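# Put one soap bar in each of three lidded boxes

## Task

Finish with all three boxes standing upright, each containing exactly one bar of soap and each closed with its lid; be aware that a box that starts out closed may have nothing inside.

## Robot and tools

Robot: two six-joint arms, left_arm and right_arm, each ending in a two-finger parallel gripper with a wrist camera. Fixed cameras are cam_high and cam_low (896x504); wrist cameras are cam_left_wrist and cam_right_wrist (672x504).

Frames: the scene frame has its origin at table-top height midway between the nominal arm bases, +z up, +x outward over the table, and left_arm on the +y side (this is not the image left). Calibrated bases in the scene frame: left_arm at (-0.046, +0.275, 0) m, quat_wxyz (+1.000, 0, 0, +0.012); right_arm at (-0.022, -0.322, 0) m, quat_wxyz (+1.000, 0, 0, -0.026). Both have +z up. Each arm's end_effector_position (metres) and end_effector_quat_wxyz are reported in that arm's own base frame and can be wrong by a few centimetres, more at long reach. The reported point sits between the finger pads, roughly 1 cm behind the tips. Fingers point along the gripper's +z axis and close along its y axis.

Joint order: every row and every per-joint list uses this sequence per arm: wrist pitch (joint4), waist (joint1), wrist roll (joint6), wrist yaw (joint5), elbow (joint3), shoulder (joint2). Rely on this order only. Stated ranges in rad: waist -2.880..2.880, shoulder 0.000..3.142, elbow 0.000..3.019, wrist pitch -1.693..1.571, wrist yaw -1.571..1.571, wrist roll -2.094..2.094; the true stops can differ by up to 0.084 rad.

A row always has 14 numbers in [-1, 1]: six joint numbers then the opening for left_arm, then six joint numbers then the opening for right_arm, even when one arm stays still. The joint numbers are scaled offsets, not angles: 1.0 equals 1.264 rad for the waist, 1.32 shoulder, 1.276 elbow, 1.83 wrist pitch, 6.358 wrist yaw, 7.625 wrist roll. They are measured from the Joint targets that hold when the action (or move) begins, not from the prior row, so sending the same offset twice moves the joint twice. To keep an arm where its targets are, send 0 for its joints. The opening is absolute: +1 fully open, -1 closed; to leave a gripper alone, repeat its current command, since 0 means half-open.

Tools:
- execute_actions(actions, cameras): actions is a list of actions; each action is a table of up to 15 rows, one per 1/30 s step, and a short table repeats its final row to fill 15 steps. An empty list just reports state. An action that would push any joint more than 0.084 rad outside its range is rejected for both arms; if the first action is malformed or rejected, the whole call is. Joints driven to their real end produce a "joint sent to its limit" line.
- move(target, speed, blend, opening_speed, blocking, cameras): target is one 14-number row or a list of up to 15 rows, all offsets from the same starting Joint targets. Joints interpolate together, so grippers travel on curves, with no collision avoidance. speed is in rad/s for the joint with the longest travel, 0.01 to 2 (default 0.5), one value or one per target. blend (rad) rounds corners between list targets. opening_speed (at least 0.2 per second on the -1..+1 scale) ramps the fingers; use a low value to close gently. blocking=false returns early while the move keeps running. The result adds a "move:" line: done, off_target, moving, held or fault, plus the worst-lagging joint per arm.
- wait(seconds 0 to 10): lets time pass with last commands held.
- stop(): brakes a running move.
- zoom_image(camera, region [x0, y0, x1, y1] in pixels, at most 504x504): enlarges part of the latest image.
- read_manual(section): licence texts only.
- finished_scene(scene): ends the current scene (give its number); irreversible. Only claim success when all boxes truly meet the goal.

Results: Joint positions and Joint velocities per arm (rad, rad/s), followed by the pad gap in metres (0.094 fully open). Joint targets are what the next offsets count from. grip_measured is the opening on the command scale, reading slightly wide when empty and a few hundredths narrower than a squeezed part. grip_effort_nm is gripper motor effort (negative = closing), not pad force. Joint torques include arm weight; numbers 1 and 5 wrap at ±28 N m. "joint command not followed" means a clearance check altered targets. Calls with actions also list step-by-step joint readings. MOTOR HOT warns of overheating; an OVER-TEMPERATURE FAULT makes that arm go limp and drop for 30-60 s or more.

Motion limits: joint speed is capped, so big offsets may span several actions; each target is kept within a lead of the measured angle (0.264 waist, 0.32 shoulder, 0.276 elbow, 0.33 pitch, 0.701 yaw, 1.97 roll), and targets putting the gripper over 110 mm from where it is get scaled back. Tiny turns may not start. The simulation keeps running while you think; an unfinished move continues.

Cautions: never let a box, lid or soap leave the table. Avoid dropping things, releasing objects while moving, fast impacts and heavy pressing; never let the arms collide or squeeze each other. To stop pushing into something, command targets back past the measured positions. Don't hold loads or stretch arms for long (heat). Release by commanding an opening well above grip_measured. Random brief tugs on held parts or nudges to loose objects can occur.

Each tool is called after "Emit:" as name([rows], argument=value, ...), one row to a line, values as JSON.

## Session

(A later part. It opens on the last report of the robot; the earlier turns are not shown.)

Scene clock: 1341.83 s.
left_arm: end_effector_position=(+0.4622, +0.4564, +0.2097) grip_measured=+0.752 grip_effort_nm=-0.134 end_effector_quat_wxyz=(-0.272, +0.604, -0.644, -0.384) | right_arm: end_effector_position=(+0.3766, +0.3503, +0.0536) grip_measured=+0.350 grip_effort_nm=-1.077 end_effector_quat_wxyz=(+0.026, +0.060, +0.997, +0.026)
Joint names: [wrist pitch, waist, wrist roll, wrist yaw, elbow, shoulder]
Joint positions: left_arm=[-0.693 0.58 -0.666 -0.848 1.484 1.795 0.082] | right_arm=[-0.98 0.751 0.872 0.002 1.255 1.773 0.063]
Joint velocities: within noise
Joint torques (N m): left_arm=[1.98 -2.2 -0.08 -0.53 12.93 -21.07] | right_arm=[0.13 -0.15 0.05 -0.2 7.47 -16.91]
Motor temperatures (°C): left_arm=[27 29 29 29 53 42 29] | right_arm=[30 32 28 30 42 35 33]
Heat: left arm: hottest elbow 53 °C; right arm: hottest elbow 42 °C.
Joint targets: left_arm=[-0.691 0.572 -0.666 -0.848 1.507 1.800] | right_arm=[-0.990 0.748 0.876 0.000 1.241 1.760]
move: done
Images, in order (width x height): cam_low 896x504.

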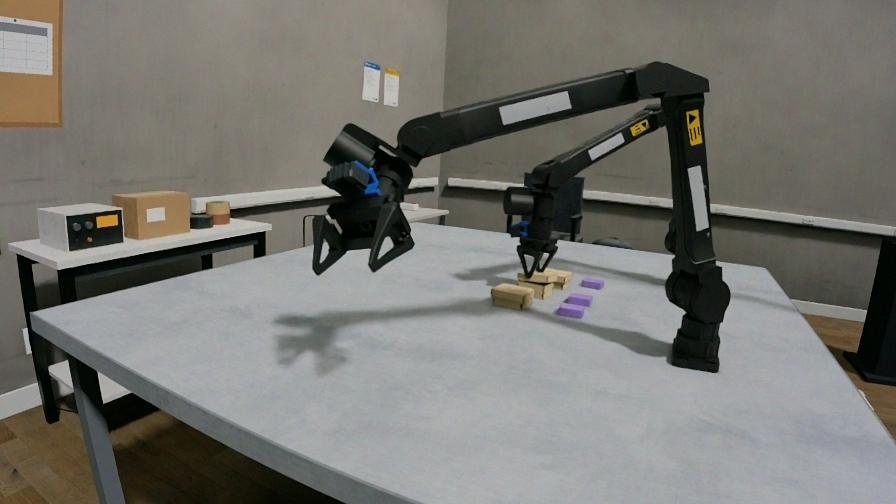

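Emit:
move(target=[0,0,0,0,0,0,0.75,0.0295,0,0,0,-0.007,-0.002,0.2], speed=0.1, cameras=["cam_low","cam_right_wrist"])

Emit:
zoom_image(camera="cam_low", region=[500, 230, 580, 300])

Emit:
zoom_image(camera="cam_right_wrist", region=[210, 170, 470, 430])

Scene clock: 1359.30 s.
left_arm: end_effector_position=(+0.4622, +0.4564, +0.2097) grip_measured=+0.752 grip_effort_nm=-0.139 end_effector_quat_wxyz=(-0.272, +0.604, -0.644, -0.384) | right_arm: end_effector_position=(+0.3796, +0.3532, +0.0526) grip_measured=+0.350 grip_effort_nm=-1.077 end_effector_quat_wxyz=(+0.035, +0.060, +0.997, +0.035)
Joint names: [wrist pitch, waist, wrist roll, wrist yaw, elbow, shoulder]
Joint positions: left_arm=[-0.693 0.58 -0.666 -0.848 1.484 1.795 0.082] | right_arm=[-0.948 0.751 0.872 0.001 1.247 1.77 0.063]
Joint velocities: within noise
Joint torques (N m): left_arm=[1.99 -2.14 -0.08 -0.53 12.94 -21.07] | right_arm=[0.88 -0.15 0.03 -0.18 7.41 -16.85]
Motor temperatures (°C): left_arm=[27 29 29 29 53 42 29] | right_arm=[30 32 28 30 41 34 33]
Heat: left arm: hottest elbow 53 °C; right arm: hottest elbow 41 °C.
Joint targets: left_arm=[-0.691 0.572 -0.666 -0.848 1.507 1.800] | right_arm=[-0.936 0.748 0.876 0.000 1.232 1.757]
move: done
Images, in order (width x height): cam_low 896x504, cam_right_wrist 672x504.

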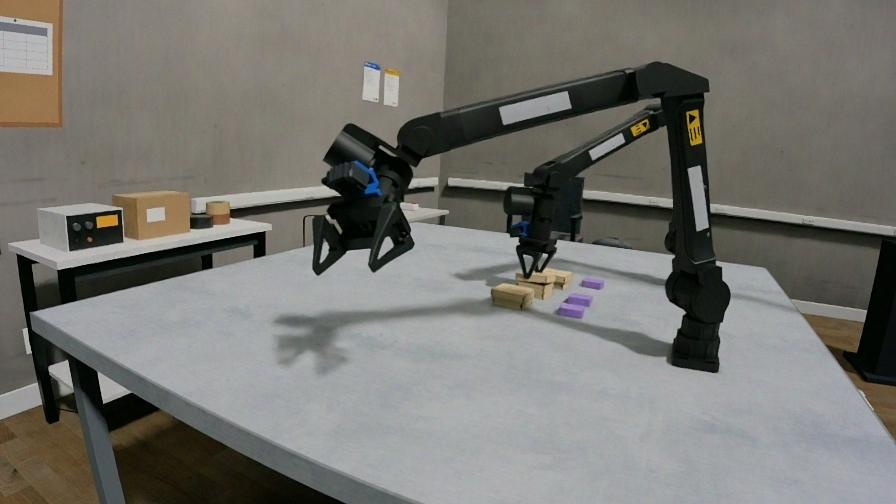

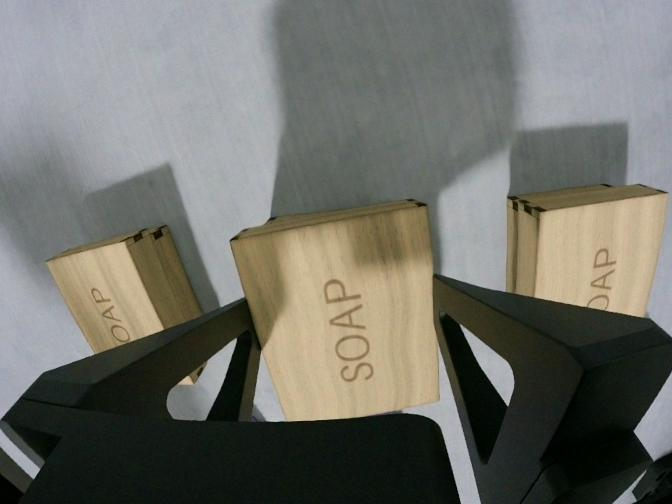

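Scaled by 6.300 from the camera's 896x504 image, which has a finer 1280x720 frame.

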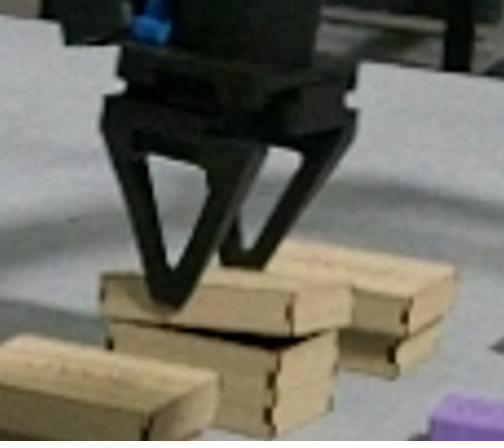

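Scaled by 1.938 from the camera's 672x504 image, which has a finer 960x720 frame.

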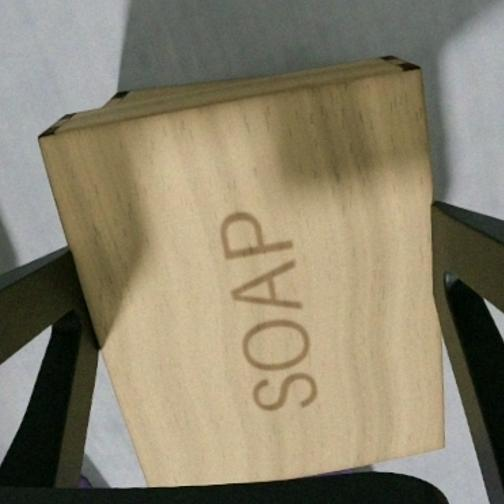

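Emit:
move(target=[0,0,0,0,0,0,0.75,0.0459,0,0,0,-0.0423,-0.0227,0.2], speed=0.1, cameras=["cam_low","cam_right_wrist"])

Emit:
zoom_image(camera="cam_low", region=[500, 230, 580, 300])

Emit:
zoom_image(camera="cam_right_wrist", region=[210, 170, 470, 430])

Scene clock: 1392.97 s.
left_arm: end_effector_position=(+0.4622, +0.4564, +0.2097) grip_measured=+0.752 grip_effort_nm=-0.125 end_effector_quat_wxyz=(-0.272, +0.604, -0.644, -0.384) | right_arm: end_effector_position=(+0.3796, +0.3532, +0.0551) grip_measured=+0.350 grip_effort_nm=-1.077 end_effector_quat_wxyz=(+0.057, +0.060, +0.995, +0.060)
Joint names: [wrist pitch, waist, wrist roll, wrist yaw, elbow, shoulder]
Joint positions: left_arm=[-0.693 0.58 -0.666 -0.848 1.484 1.795 0.082] | right_arm=[-0.868 0.751 0.872 0.001 1.195 1.733 0.063]
Joint velocities: within noise
Joint torques (N m): left_arm=[1.96 -2.2 -0.08 -0.52 12.94 -21.01] | right_arm=[1.22 -0.15 0.05 -0.18 7.28 -15.68]
Motor temperatures (°C): left_arm=[27 29 29 29 53 42 29] | right_arm=[30 32 28 30 43 36 33]
Heat: left arm: hottest elbow 53 °C; right arm: hottest elbow 43 °C.
Joint targets: left_arm=[-0.691 0.572 -0.666 -0.848 1.507 1.800] | right_arm=[-0.852 0.748 0.876 -0.001 1.178 1.727]
move: done
Images, in order (width x height): cam_low 896x504, cam_right_wrist 672x504.

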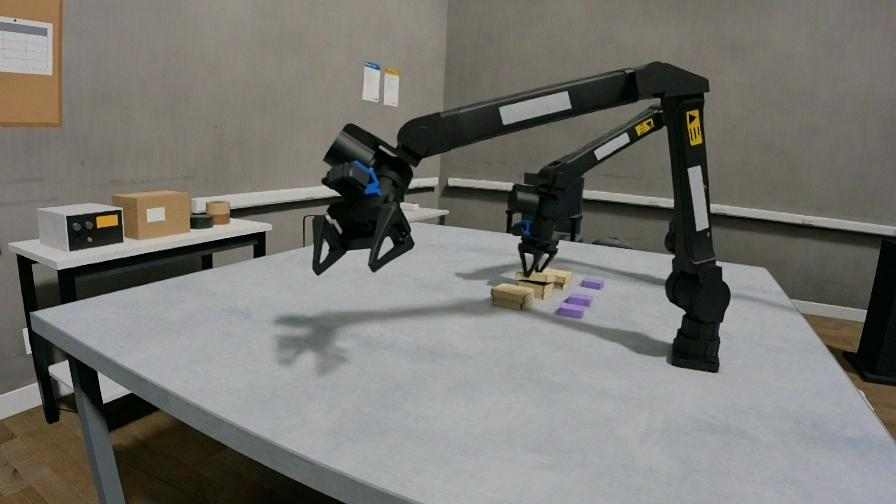

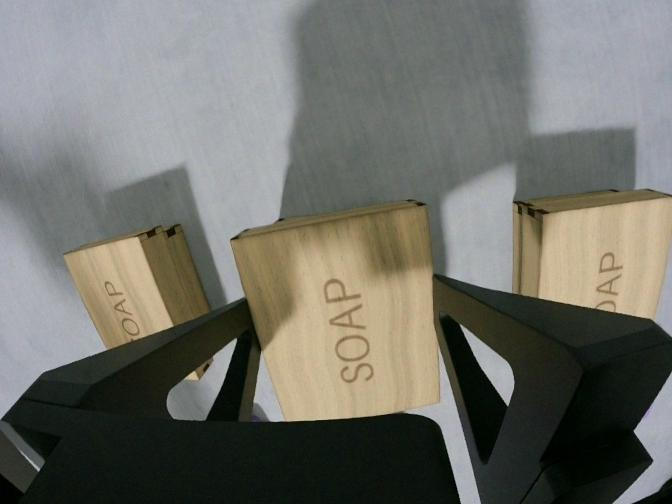

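Scaled by 6.300 from the camera's 896x504 image, which has a finer 1280x720 frame.

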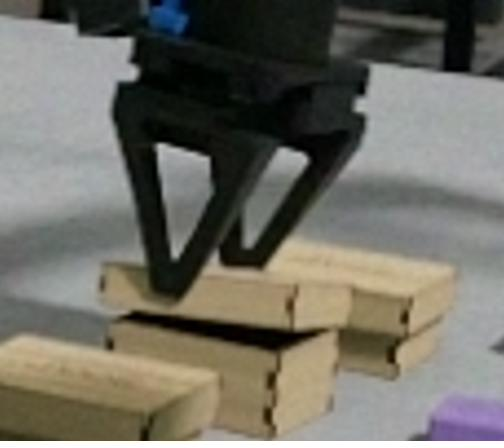

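Scaled by 1.938 from the camera's 672x504 image, which has a finer 960x720 frame.

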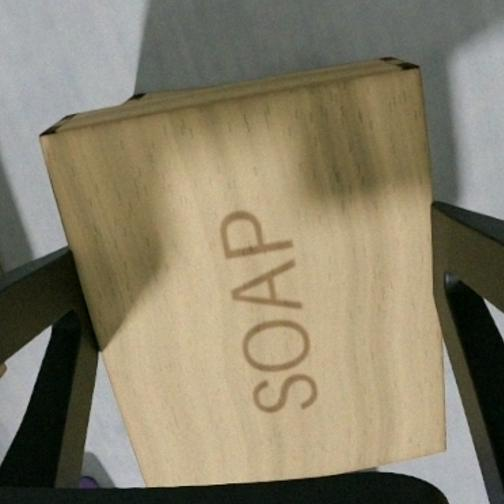

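Emit:
move([
  [0,0,0,0,0,0,0.75,-0.0617,0,0,0,0.077,-0.032,0.2],
  [0,0,0,0,0,0,0.75,-0.036,0,0,0,-0.163,-0.2,0.2],
], speed=[0.15,0.4], cameras=["cam_low","cam_right_wrist","cam_high"])

Emit:
zoom_image(camera="cam_right_wrist", region=[200, 50, 452, 302])

Scene clock: 1414.53 s.
left_arm: end_effector_position=(+0.4622, +0.4564, +0.2097) grip_measured=+0.752 grip_effort_nm=-0.129 end_effector_quat_wxyz=(-0.272, +0.604, -0.644, -0.384) | right_arm: end_effector_position=(+0.3132, +0.2913, +0.0911) grip_measured=+0.350 grip_effort_nm=-1.082 end_effector_quat_wxyz=(+0.053, +0.060, +0.995, +0.055)
Joint names: [wrist pitch, waist, wrist roll, wrist yaw, elbow, shoulder]
Joint positions: left_arm=[-0.693 0.58 -0.666 -0.848 1.484 1.795 0.082] | right_arm=[-0.927 0.751 0.872 0.001 0.985 1.475 0.063]
Joint velocities: within noise
Joint torques (N m): left_arm=[1.98 -2.14 -0.08 -0.53 12.94 -21.01] | right_arm=[0.99 -0.21 0.05 -0.16 7.73 -12.45]
Motor temperatures (°C): left_arm=[27 29 29 29 53 42 29] | right_arm=[30 32 28 30 42 36 33]
Heat: left arm: hottest elbow 53 °C; right arm: hottest elbow 42 °C.
Joint targets: left_arm=[-0.691 0.572 -0.666 -0.848 1.507 1.800] | right_arm=[-0.917 0.748 0.876 0.000 0.970 1.463]
move: done
Images, in order (width x height): cam_high 896x504, cam_low 896x504, cam_right_wrist 672x504.

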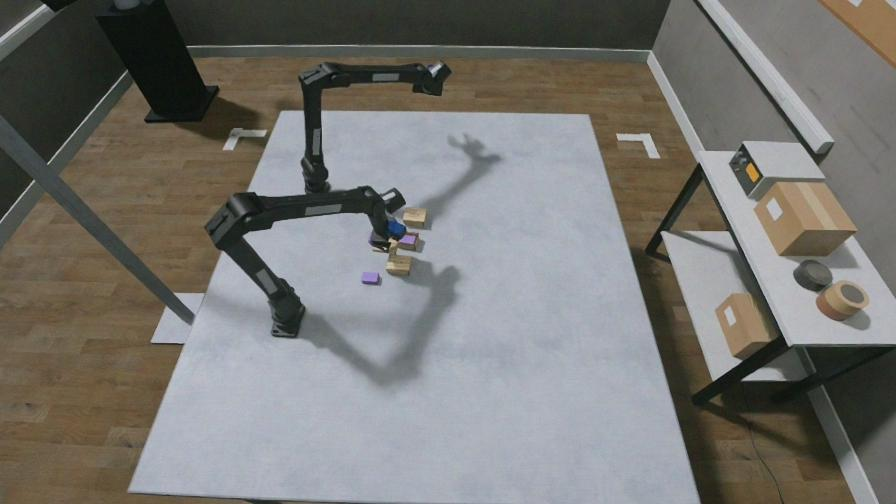

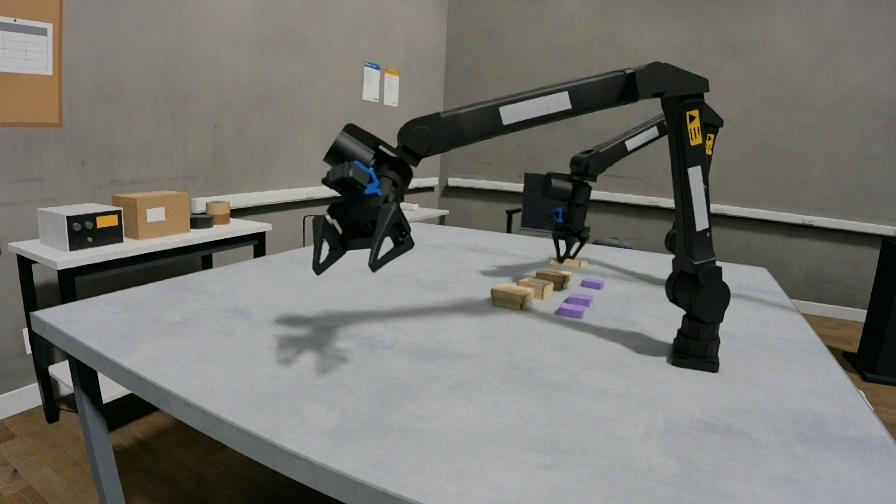

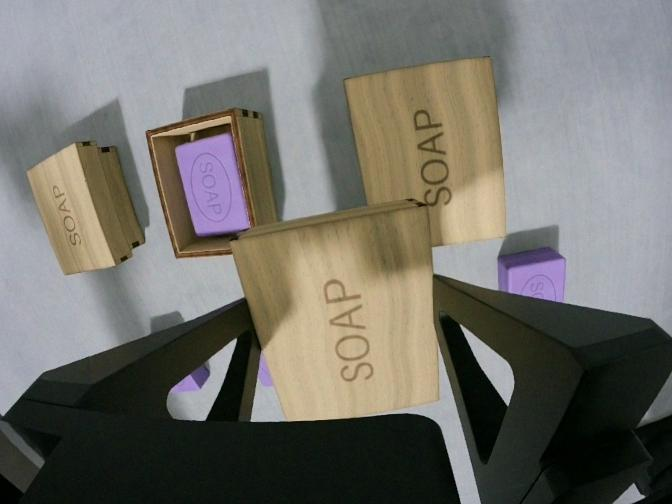

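Scaled by 2.000 from the camera's 672x504 image, which has a finer 960x720 frame.

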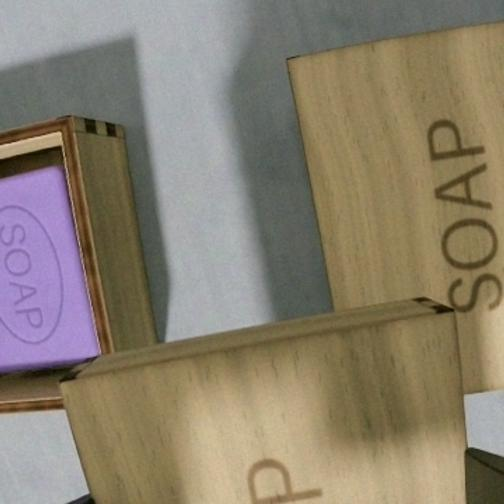

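Emit:
move([
  [0,0,0,0,0,0,0.75,-0.0734,-0.1566,0,0,0.4807,0.3591,0.2],
  [0,0,0,0,0,0,0.75,0.0109,-0.1566,0,0,0.4122,0.425,0.2],
], speed=[0.4,0.1], cameras=["cam_low","cam_right_wrist"])

Emit:
zoom_image(camera="cam_low", region=[480, 220, 580, 310])

Scene clock: 1479.67 s.
left_arm: end_effector_position=(+0.4622, +0.4564, +0.2097) grip_measured=+0.752 grip_effort_nm=-0.125 end_effector_quat_wxyz=(-0.272, +0.604, -0.644, -0.384) | right_arm: end_effector_position=(+0.5285, +0.3253, +0.0265) grip_measured=+0.350 grip_effort_nm=-1.082 end_effector_quat_wxyz=(+0.067, +0.158, +0.984, +0.057)
Joint names: [wrist pitch, waist, wrist roll, wrist yaw, elbow, shoulder]
Joint positions: left_arm=[-0.693 0.58 -0.666 -0.848 1.484 1.795 0.082] | right_arm=[-0.908 0.553 0.872 0 1.51 1.997 0.063]
Joint velocities: within noise
Joint torques (N m): left_arm=[1.98 -2.2 -0.09 -0.53 12.94 -21.01] | right_arm=[1.06 0.03 0.04 -0.13 7.86 -17.32]
Motor temperatures (°C): left_arm=[27 28 29 29 53 42 29] | right_arm=[30 32 28 30 43 35 33]
Heat: left arm: hottest elbow 53 °C; right arm: hottest elbow 43 °C.
Joint targets: left_arm=[-0.691 0.572 -0.666 -0.848 1.507 1.800] | right_arm=[-0.898 0.550 0.876 0.000 1.496 2.024]
move: done
Images, in order (width x height): cam_low 896x504, cam_right_wrist 672x504.

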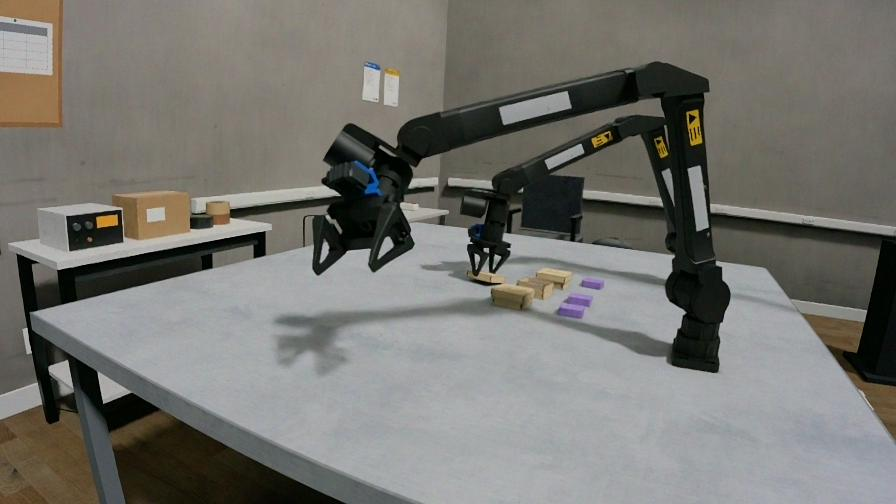

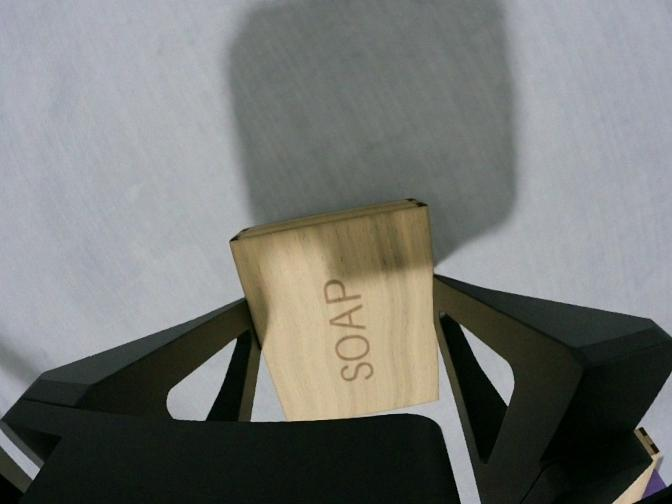

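Scaled by 5.040 from the camera's 896x504 image, which has a finer 1280x720 frame.

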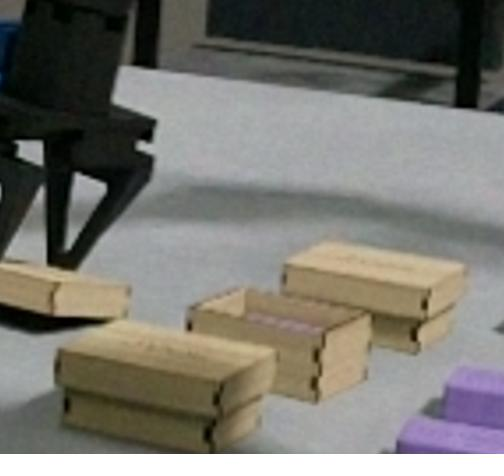

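Emit:
move(target=[0,0,0,0,0,0,0.75,0.0087,0,0,0,0,0.0115,0.2], speed=0.05, cameras=[])

Emit:
zoom_image(camera="cam_low", region=[440, 230, 540, 310])

Scene clock: 1488.03 s.
left_arm: end_effector_position=(+0.4622, +0.4564, +0.2097) grip_measured=+0.752 grip_effort_nm=-0.134 end_effector_quat_wxyz=(-0.272, +0.604, -0.644, -0.384) | right_arm: end_effector_position=(+0.5312, +0.3270, +0.0260) grip_measured=+0.350 grip_effort_nm=-1.077 end_effector_quat_wxyz=(+0.071, +0.158, +0.983, +0.061)
Joint names: [wrist pitch, waist, wrist roll, wrist yaw, elbow, shoulder]
Joint positions: left_arm=[-0.693 0.58 -0.666 -0.848 1.484 1.795 0.082] | right_arm=[-0.894 0.553 0.872 0 1.51 1.998 0.063]
Joint velocities: within noise
Joint torques (N m): left_arm=[1.96 -2.2 -0.09 -0.53 12.94 -21.01] | right_arm=[1.05 -0.15 0.04 -0.15 7.88 -16.15]
Motor temperatures (°C): left_arm=[27 28 29 29 53 42 29] | right_arm=[30 32 28 30 43 34 33]
Heat: left arm: hottest elbow 53 °C; right arm: hottest elbow 43 °C.
Joint targets: left_arm=[-0.691 0.572 -0.666 -0.848 1.507 1.800] | right_arm=[-0.881 0.550 0.876 0.000 1.496 2.039]
move: off_target (right_arm); right_arm: the shoulder is farthest, 0.041 rad from its target
No camera images: "cameras" was empty.

Scaled by 5.040 from the camera's 896x504 image, which has a finer 1280x720 frame.

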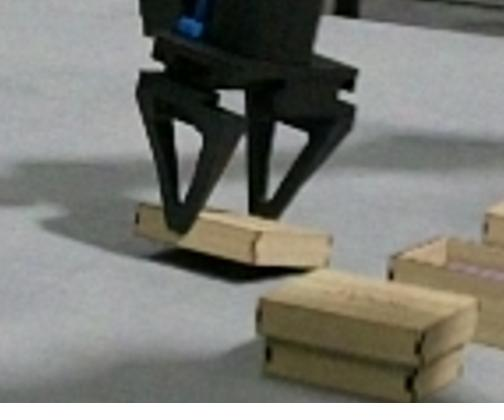

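Emit:
move(target=[0,0,0,0,0,0,0.75,-0.008,0,0,0,-0.008,0.0115,0.2], speed=0.05, cameras=[])

Emit:
zoom_image(camera="cam_low", region=[440, 230, 540, 310])

Scene clock: 1496.57 s.
left_arm: end_effector_position=(+0.4622, +0.4564, +0.2097) grip_measured=+0.752 grip_effort_nm=-0.139 end_effector_quat_wxyz=(-0.272, +0.604, -0.644, -0.384) | right_arm: end_effector_position=(+0.5312, +0.3269, +0.0253) grip_measured=+0.350 grip_effort_nm=-1.082 end_effector_quat_wxyz=(+0.071, +0.158, +0.983, +0.061)
Joint names: [wrist pitch, waist, wrist roll, wrist yaw, elbow, shoulder]
Joint positions: left_arm=[-0.693 0.58 -0.666 -0.848 1.484 1.795 0.082] | right_arm=[-0.894 0.553 0.872 0.001 1.51 2 0.063]
Joint velocities: within noise
Joint torques (N m): left_arm=[1.98 -2.2 -0.08 -0.53 12.93 -21.01] | right_arm=[0.62 -0.21 0.05 -0.16 7.02 -15.15]
Motor temperatures (°C): left_arm=[27 28 29 29 53 42 29] | right_arm=[30 32 28 30 43 35 33]
Heat: left arm: hottest elbow 53 °C; right arm: hottest elbow 43 °C.
Joint targets: left_arm=[-0.691 0.572 -0.666 -0.848 1.507 1.800] | right_arm=[-0.896 0.550 0.876 0.000 1.486 2.054]
move: off_target (right_arm); right_arm: the shoulder is farthest, 0.055 rad from its target
No camera images: "cameras" was empty.

Scaled by 5.040 from the camera's 896x504 image, which has a finer 1280x720 frame.

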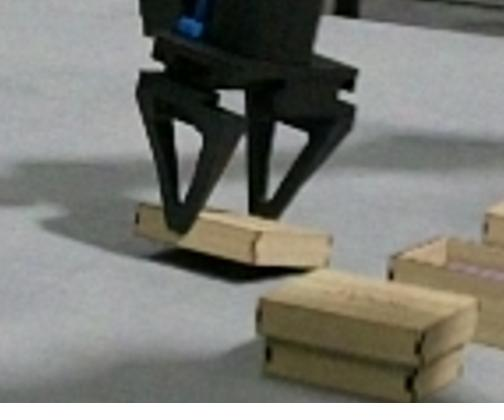

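Emit:
move(target=[0,0,0,0,0,0,0.75,-0.04,0,0,0,0,0,0.2], speed=0.1, cameras=[])

Emit:
zoom_image(camera="cam_low", region=[440, 230, 540, 310])

Scene clock: 1514.40 s.
left_arm: end_effector_position=(+0.4622, +0.4564, +0.2097) grip_measured=+0.752 grip_effort_nm=-0.129 end_effector_quat_wxyz=(-0.272, +0.604, -0.644, -0.384) | right_arm: end_effector_position=(+0.5203, +0.3198, +0.0230) grip_measured=+0.350 grip_effort_nm=-1.072 end_effector_quat_wxyz=(+0.051, +0.159, +0.985, +0.042)
Joint names: [wrist pitch, waist, wrist roll, wrist yaw, elbow, shoulder]
Joint positions: left_arm=[-0.693 0.58 -0.666 -0.848 1.484 1.795 0.082] | right_arm=[-0.947 0.553 0.872 0.003 1.51 2 0.063]
Joint velocities: within noise
Joint torques (N m): left_arm=[1.98 -2.2 -0.08 -0.52 12.93 -21.07] | right_arm=[-0.23 -0.21 0.05 -0.26 6.91 -15.09]
Motor temperatures (°C): left_arm=[27 28 29 29 54 42 29] | right_arm=[30 32 28 30 43 36 33]
Heat: left arm: hottest elbow 54 °C; right arm: hottest elbow 43 °C.
Joint targets: left_arm=[-0.691 0.572 -0.666 -0.848 1.507 1.800] | right_arm=[-0.969 0.550 0.876 0.000 1.486 2.055]
move: off_target (right_arm); right_arm: the shoulder is farthest, 0.054 rad from its target
No camera images: "cameras" was empty.

Scaled by 5.040 from the camera's 896x504 image, which has a finer 1280x720 frame.

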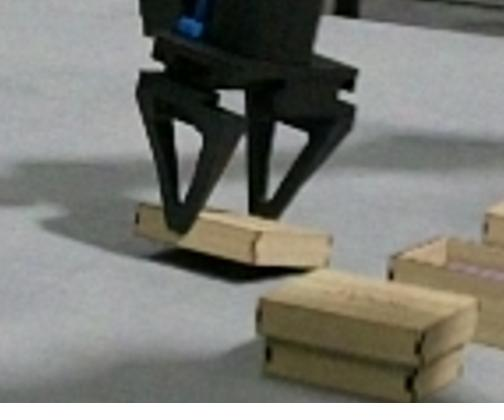

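Emit:
wait(seconds=0, cameras=["cam_low","cam_right_wrist"])

Emit:
zoom_image(camera="cam_low", region=[440, 230, 540, 310])

Scene clock: 1520.07 s.
left_arm: end_effector_position=(+0.4622, +0.4564, +0.2097) grip_measured=+0.752 grip_effort_nm=-0.134 end_effector_quat_wxyz=(-0.272, +0.604, -0.644, -0.384) | right_arm: end_effector_position=(+0.5203, +0.3198, +0.0230) grip_measured=+0.350 grip_effort_nm=-1.082 end_effector_quat_wxyz=(+0.051, +0.159, +0.985, +0.042)
Joint names: [wrist pitch, waist, wrist roll, wrist yaw, elbow, shoulder]
Joint positions: left_arm=[-0.693 0.58 -0.666 -0.848 1.484 1.795 0.082] | right_arm=[-0.948 0.553 0.872 0.003 1.51 2 0.063]
Joint velocities: within noise
Joint torques (N m): left_arm=[1.99 -2.2 -0.08 -0.53 12.93 -21.01] | right_arm=[-0.2 -0.15 0.05 -0.26 6.93 -15.15]
Motor temperatures (°C): left_arm=[27 28 29 29 54 42 29] | right_arm=[30 32 28 30 43 36 33]
Heat: left arm: hottest elbow 54 °C; right arm: hottest elbow 43 °C.
Joint targets: left_arm=[-0.691 0.572 -0.666 -0.848 1.507 1.800] | right_arm=[-0.970 0.550 0.876 -0.001 1.486 2.055]
Tool commands: left_gripper/opening=+0.75 right_gripper/opening=+0.2
Images, in order (width x height): cam_low 896x504, cam_right_wrist 672x504.

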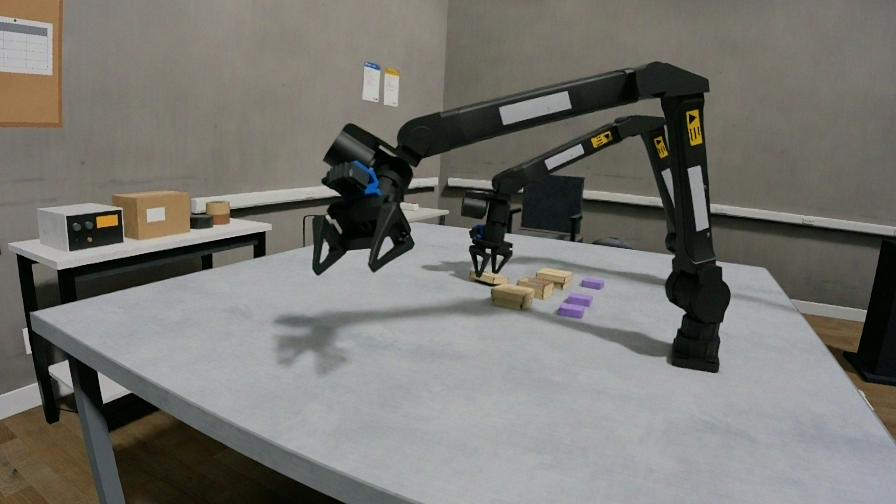

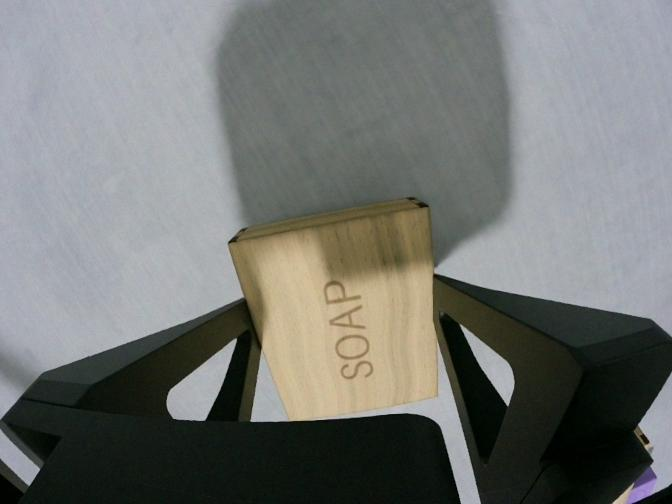

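Scaled by 5.040 from the camera's 896x504 image, which has a finer 1280x720 frame.

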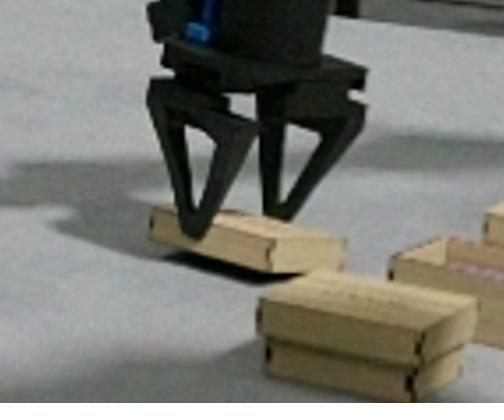

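Emit:
move([
  [0,0,0,0,0,0,0.75,0,0,0,0,0,0,0.75],
  [0,0,0,0,0,0,0.75,-0.1825,0,0,0,0.1936,-0.0417,0.75],
  [0,0,0,0,0,0,0.75,-0.0874,0.163,0,0,-0.098,-0.1924,0.75],
], speed=[0.2,0.2,0.4], opening_speed=0.4, cameras=["cam_low","cam_right_wrist"])

Scene clock: 1554.83 s.
left_arm: end_effector_position=(+0.4622, +0.4564, +0.2097) grip_measured=+0.752 grip_effort_nm=-0.139 end_effector_quat_wxyz=(-0.272, +0.604, -0.644, -0.384) | right_arm: end_effector_position=(+0.3823, +0.3586, +0.0748) grip_measured=+0.748 grip_effort_nm=0.037 end_effector_quat_wxyz=(-0.001, +0.059, +0.998, -0.001)
Joint names: [wrist pitch, waist, wrist roll, wrist yaw, elbow, shoulder]
Joint positions: left_arm=[-0.693 0.58 -0.666 -0.848 1.484 1.795 0.082] | right_arm=[-1.138 0.754 0.872 -0.001 1.377 1.813 0.082]
Joint velocities: within noise
Joint torques (N m): left_arm=[1.99 -2.2 -0.08 -0.53 12.93 -21.01] | right_arm=[0.68 0.21 0.06 -0.11 7.49 -18.02]
Motor temperatures (°C): left_arm=[27 28 29 29 54 42 29] | right_arm=[30 32 28 30 43 36 33]
Heat: left arm: hottest elbow 54 °C; right arm: hottest elbow 43 °C.
Joint targets: left_arm=[-0.691 0.572 -0.666 -0.848 1.507 1.800] | right_arm=[-1.129 0.756 0.876 -0.001 1.361 1.800]
move: done
Images, in order (width x height): cam_low 896x504, cam_right_wrist 672x504.

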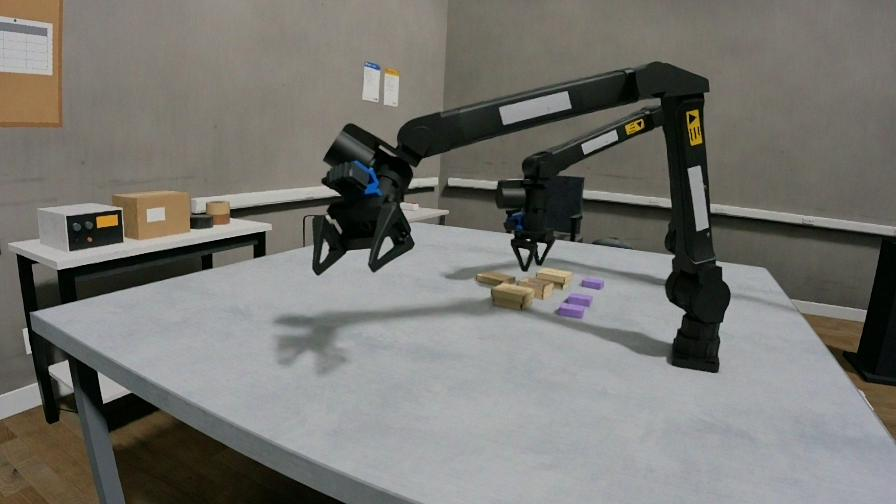

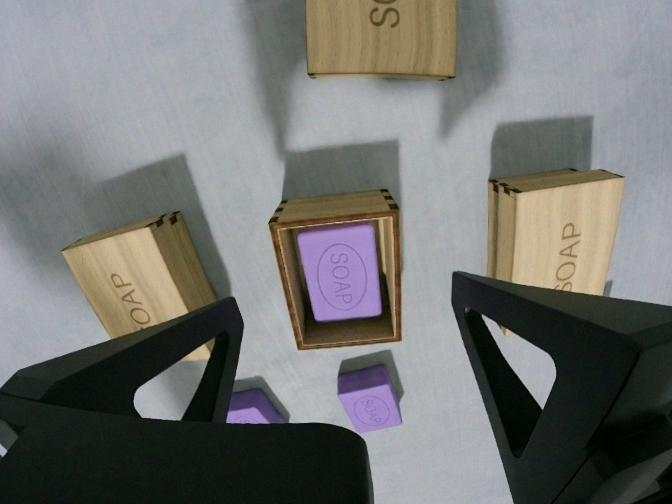

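Emit:
move([
  [0,0,0,0,0,0,0.75,0.0104,0.0055,0,0,-0.044,-0.023,0.75],
  [0,0,0,0,0,0,0.75,0.0743,0.0055,0,0,-0.0854,0.0417,0.75],
  [0,0,0,0,0,0,0.75,0.0743,0.0055,0,0,-0.0854,0.0417,0.2],
], speed=[0.2,0.15,0.2], opening_speed=0.3, cameras=["cam_low","cam_right_wrist"])

Scene clock: 1582.33 s.
left_arm: end_effector_position=(+0.4622, +0.4564, +0.2097) grip_measured=+0.752 grip_effort_nm=-0.144 end_effector_quat_wxyz=(-0.272, +0.604, -0.644, -0.384) | right_arm: end_effector_position=(+0.3702, +0.3486, +0.0279) grip_measured=+0.206 grip_effort_nm=-1.033 end_effector_quat_wxyz=(+0.001, +0.058, +0.998, +0.001)
Joint names: [wrist pitch, waist, wrist roll, wrist yaw, elbow, shoulder]
Joint positions: left_arm=[-0.693 0.58 -0.666 -0.848 1.484 1.795 0.082] | right_arm=[-1.001 0.756 0.872 -0.001 1.266 1.832 0.057]
Joint velocities: within noise
Joint torques (N m): left_arm=[1.96 -2.2 -0.08 -0.52 12.93 -21.01] | right_arm=[0.65 0.73 0.06 -0.11 7.09 -14.56]
Motor temperatures (°C): left_arm=[27 28 29 29 54 42 29] | right_arm=[30 32 28 30 42 37 32]
Heat: left arm: hottest elbow 54 °C; right arm: hottest elbow 42 °C.
Joint targets: left_arm=[-0.691 0.572 -0.666 -0.848 1.507 1.800] | right_arm=[-0.993 0.763 0.876 -0.001 1.252 1.855]
move: done
Images, in order (width x height): cam_low 896x504, cam_right_wrist 672x504.

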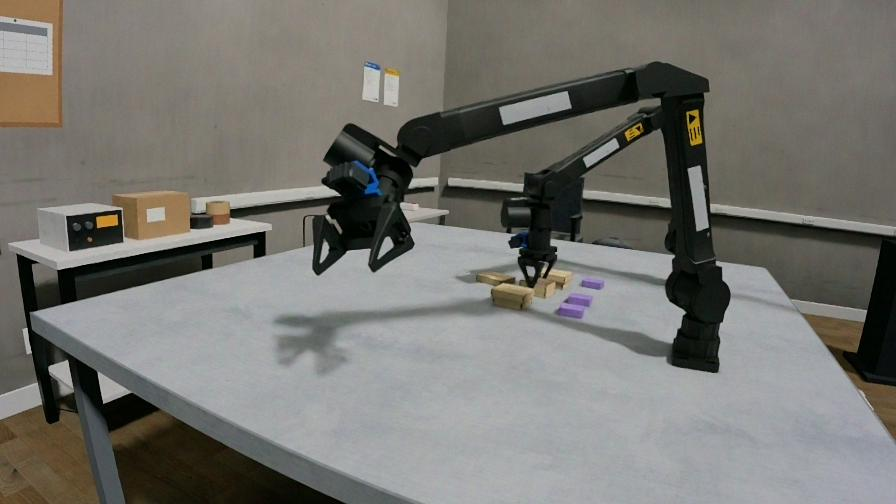

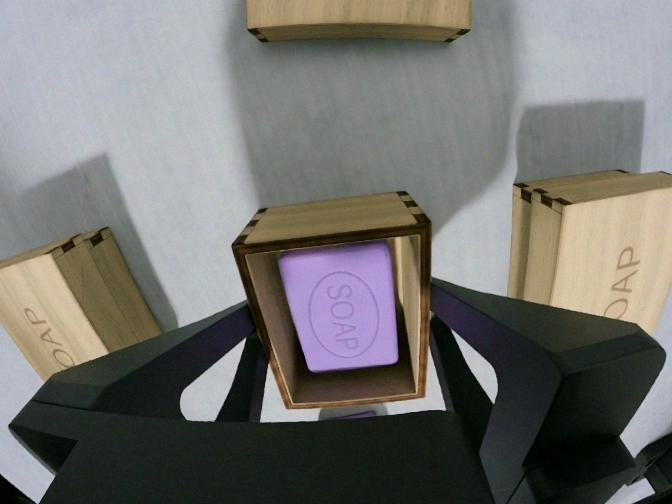

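Emit:
move([
  [0,0,0,0,0,0,0.75,0,0,0,0,0,0,0.75],
  [0,0,0,0,0,0,0.75,-0.1022,0,0,0,0.094,-0.091,0.75],
  [0,0,0,0,0,0,0.75,-0.146,-0.17,0,0,0.357,0.1237,0.75],
], speed=[0.2,0.2,0.4], opening_speed=0.4, cameras=["cam_low","cam_right_wrist"])

Scene clock: 1613.70 s.
left_arm: end_effector_position=(+0.4622, +0.4564, +0.2097) grip_measured=+0.752 grip_effort_nm=-0.134 end_effector_quat_wxyz=(-0.272, +0.604, -0.644, -0.384) | right_arm: end_effector_position=(+0.5066, +0.3078, +0.0746) grip_measured=+0.748 grip_effort_nm=0.037 end_effector_quat_wxyz=(-0.009, +0.162, +0.987, -0.007)
Joint names: [wrist pitch, waist, wrist roll, wrist yaw, elbow, shoulder]
Joint positions: left_arm=[-0.693 0.58 -0.666 -0.848 1.484 1.795 0.082] | right_arm=[-1.253 0.547 0.872 -0.001 1.65 1.992 0.082]
Joint velocities: within noise
Joint torques (N m): left_arm=[1.96 -2.2 -0.09 -0.53 12.94 -21.01] | right_arm=[0.1 0.26 0.06 -0.11 14 -17.44]
Motor temperatures (°C): left_arm=[27 28 29 29 54 42 29] | right_arm=[30 32 28 30 42 36 32]
Heat: left arm: hottest elbow 54 °C; right arm: hottest elbow 42 °C.
Joint targets: left_arm=[-0.691 0.572 -0.666 -0.848 1.507 1.800] | right_arm=[-1.261 0.548 0.876 -0.001 1.708 2.019]
move: off_target (right_arm); right_arm: the elbow is farthest, 0.057 rad from its target
Images, in order (width x height): cam_low 896x504, cam_right_wrist 672x504.

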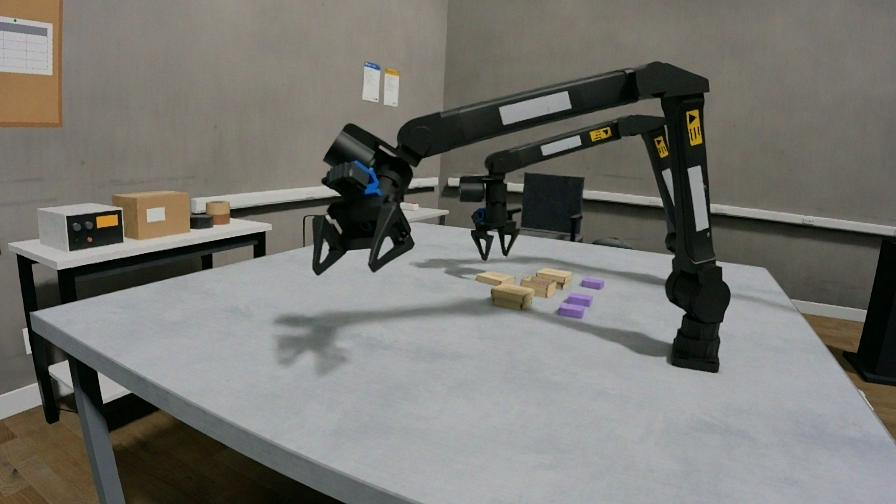

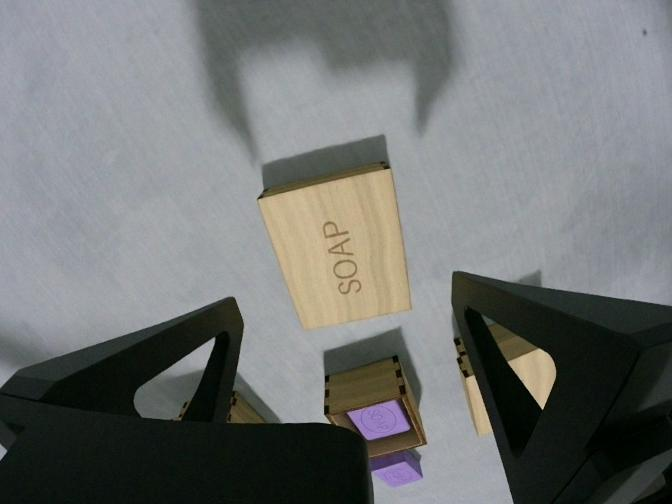

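Emit:
move(target=[0,0,0,0,0,0,0.75,0.1005,0.0087,0,0,-0.1364,0.0273,0.75], speed=0.15, cameras=["cam_low","cam_right_wrist"])

Scene clock: 1641.23 s.
left_arm: end_effector_position=(+0.4622, +0.4564, +0.2097) grip_measured=+0.752 grip_effort_nm=-0.125 end_effector_quat_wxyz=(-0.272, +0.604, -0.644, -0.384) | right_arm: end_effector_position=(+0.5025, +0.3087, +0.0183) grip_measured=+0.748 grip_effort_nm=0.046 end_effector_quat_wxyz=(+0.002, +0.159, +0.987, +0.002)
Joint names: [wrist pitch, waist, wrist roll, wrist yaw, elbow, shoulder]
Joint positions: left_arm=[-0.693 0.58 -0.666 -0.848 1.484 1.795 0.082] | right_arm=[-1.085 0.552 0.872 -0.001 1.547 2.027 0.082]
Joint velocities: within noise
Joint torques (N m): left_arm=[1.98 -2.14 -0.08 -0.53 12.94 -21.07] | right_arm=[0.65 0.79 0.06 -0.11 7.54 -17.49]
Motor temperatures (°C): left_arm=[27 28 29 29 54 42 29] | right_arm=[30 32 28 30 50 36 31]
Heat: left arm: hottest elbow 54 °C; right arm: hottest elbow 50 °C.
Joint targets: left_arm=[-0.691 0.572 -0.666 -0.848 1.507 1.800] | right_arm=[-1.077 0.559 0.876 -0.001 1.533 2.055]
move: done
Images, in order (width x height): cam_low 896x504, cam_right_wrist 672x504.

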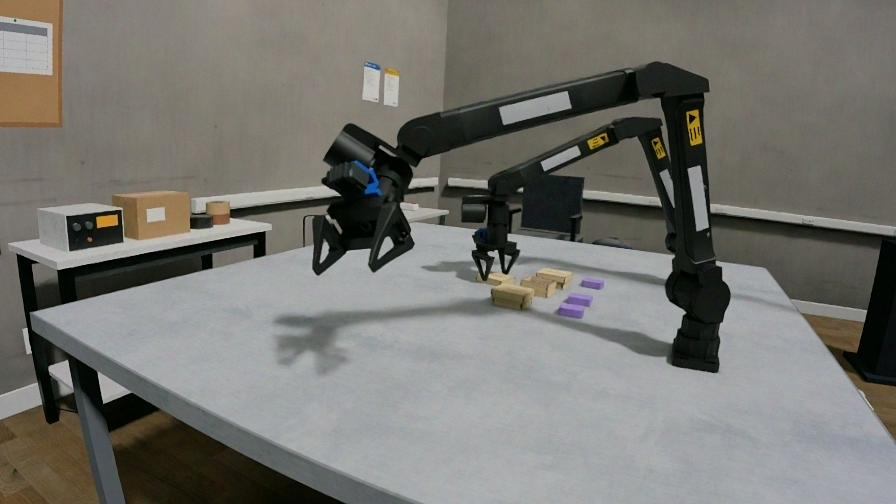

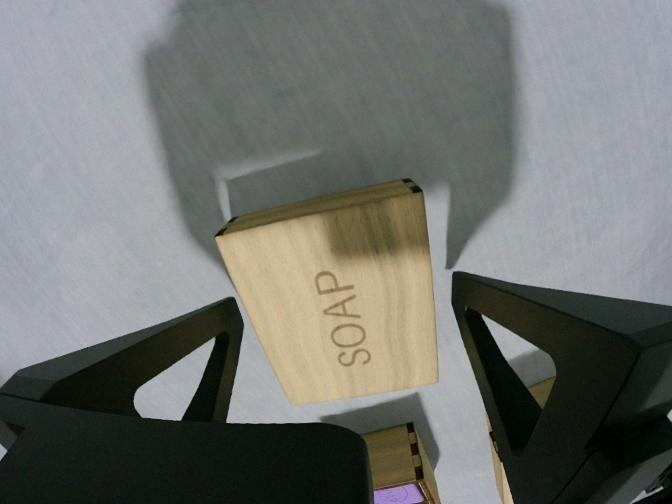

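Emit:
move([
  [0,0,0,0,0,0,0.75,0,0,0,0,0,0,0.2],
  [0,0,0,0,0,0,0.75,-0.005,0,0,0,0.05,-0.028,0.2],
  [0,0,0,0,0,0,0.75,-0.09,0,0,0,0.13,-0.045,0.2],
], speed=0.15, opening_speed=0.3, cameras=["cam_low","cam_right_wrist"])

Emit:
zoom_image(camera="cam_right_wrist", region=[210, 170, 470, 430])

Scene clock: 1653.73 s.
left_arm: end_effector_position=(+0.4622, +0.4564, +0.2097) grip_measured=+0.752 grip_effort_nm=-0.134 end_effector_quat_wxyz=(-0.272, +0.604, -0.644, -0.384) | right_arm: end_effector_position=(+0.5060, +0.3109, +0.0623) grip_measured=+0.359 grip_effort_nm=-1.077 end_effector_quat_wxyz=(-0.011, +0.159, +0.987, -0.009)
Joint names: [wrist pitch, waist, wrist roll, wrist yaw, elbow, shoulder]
Joint positions: left_arm=[-0.693 0.58 -0.666 -0.848 1.484 1.795 0.082] | right_arm=[-1.233 0.552 0.872 -0.001 1.644 2.009 0.064]
Joint velocities: within noise
Joint torques (N m): left_arm=[1.99 -2.2 -0.08 -0.52 12.94 -21.13] | right_arm=[0.13 0.79 0.06 -0.11 13.79 -20.6]
Motor temperatures (°C): left_arm=[27 28 29 29 54 42 29] | right_arm=[30 32 28 30 47 37 31]
Heat: left arm: hottest elbow 54 °C; right arm: hottest elbow 47 °C.
Joint targets: left_arm=[-0.691 0.572 -0.666 -0.848 1.507 1.800] | right_arm=[-1.241 0.559 0.876 -0.001 1.700 1.995]
move: off_target (right_arm); right_arm: the elbow is farthest, 0.055 rad from its target
Images, in order (width x height): cam_low 896x504, cam_right_wrist 672x504.

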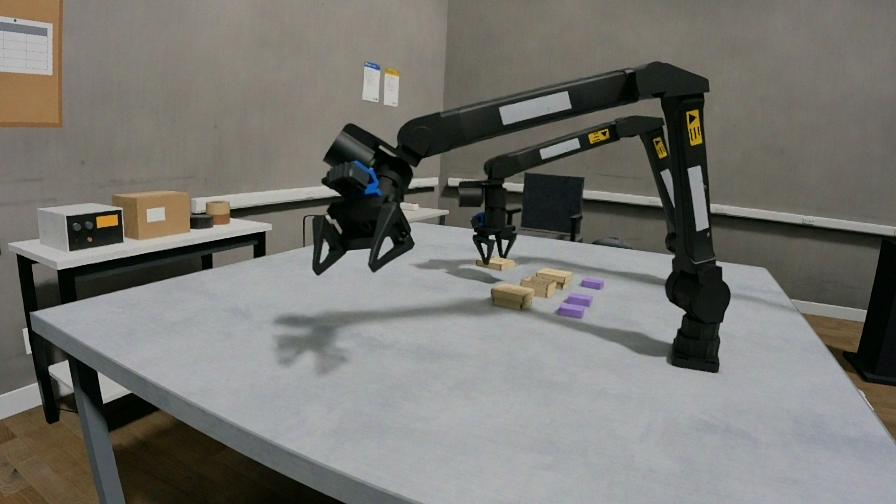

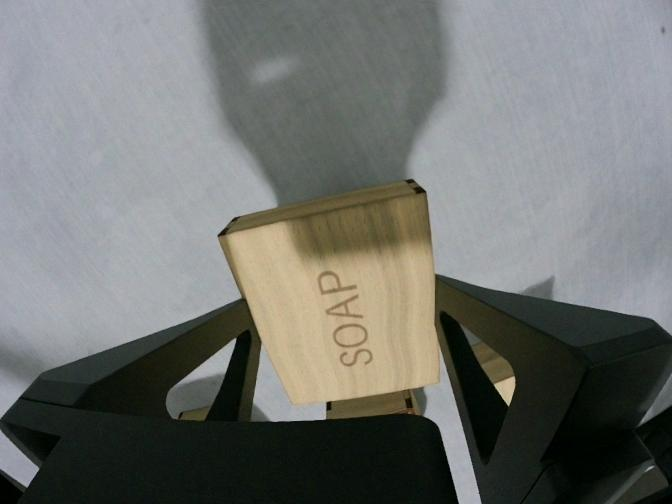

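Scaled by 1.938 from the camera's 672x504 image, which has a finer 960x720 frame.

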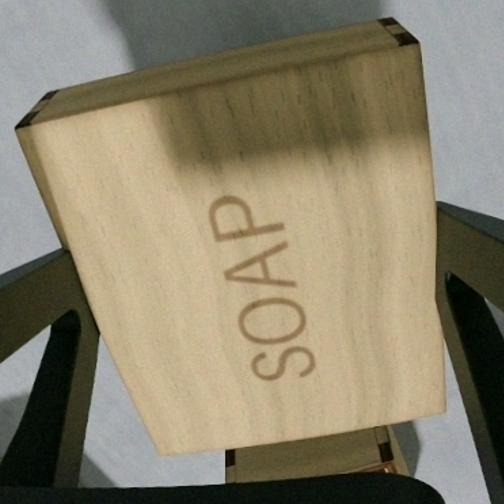

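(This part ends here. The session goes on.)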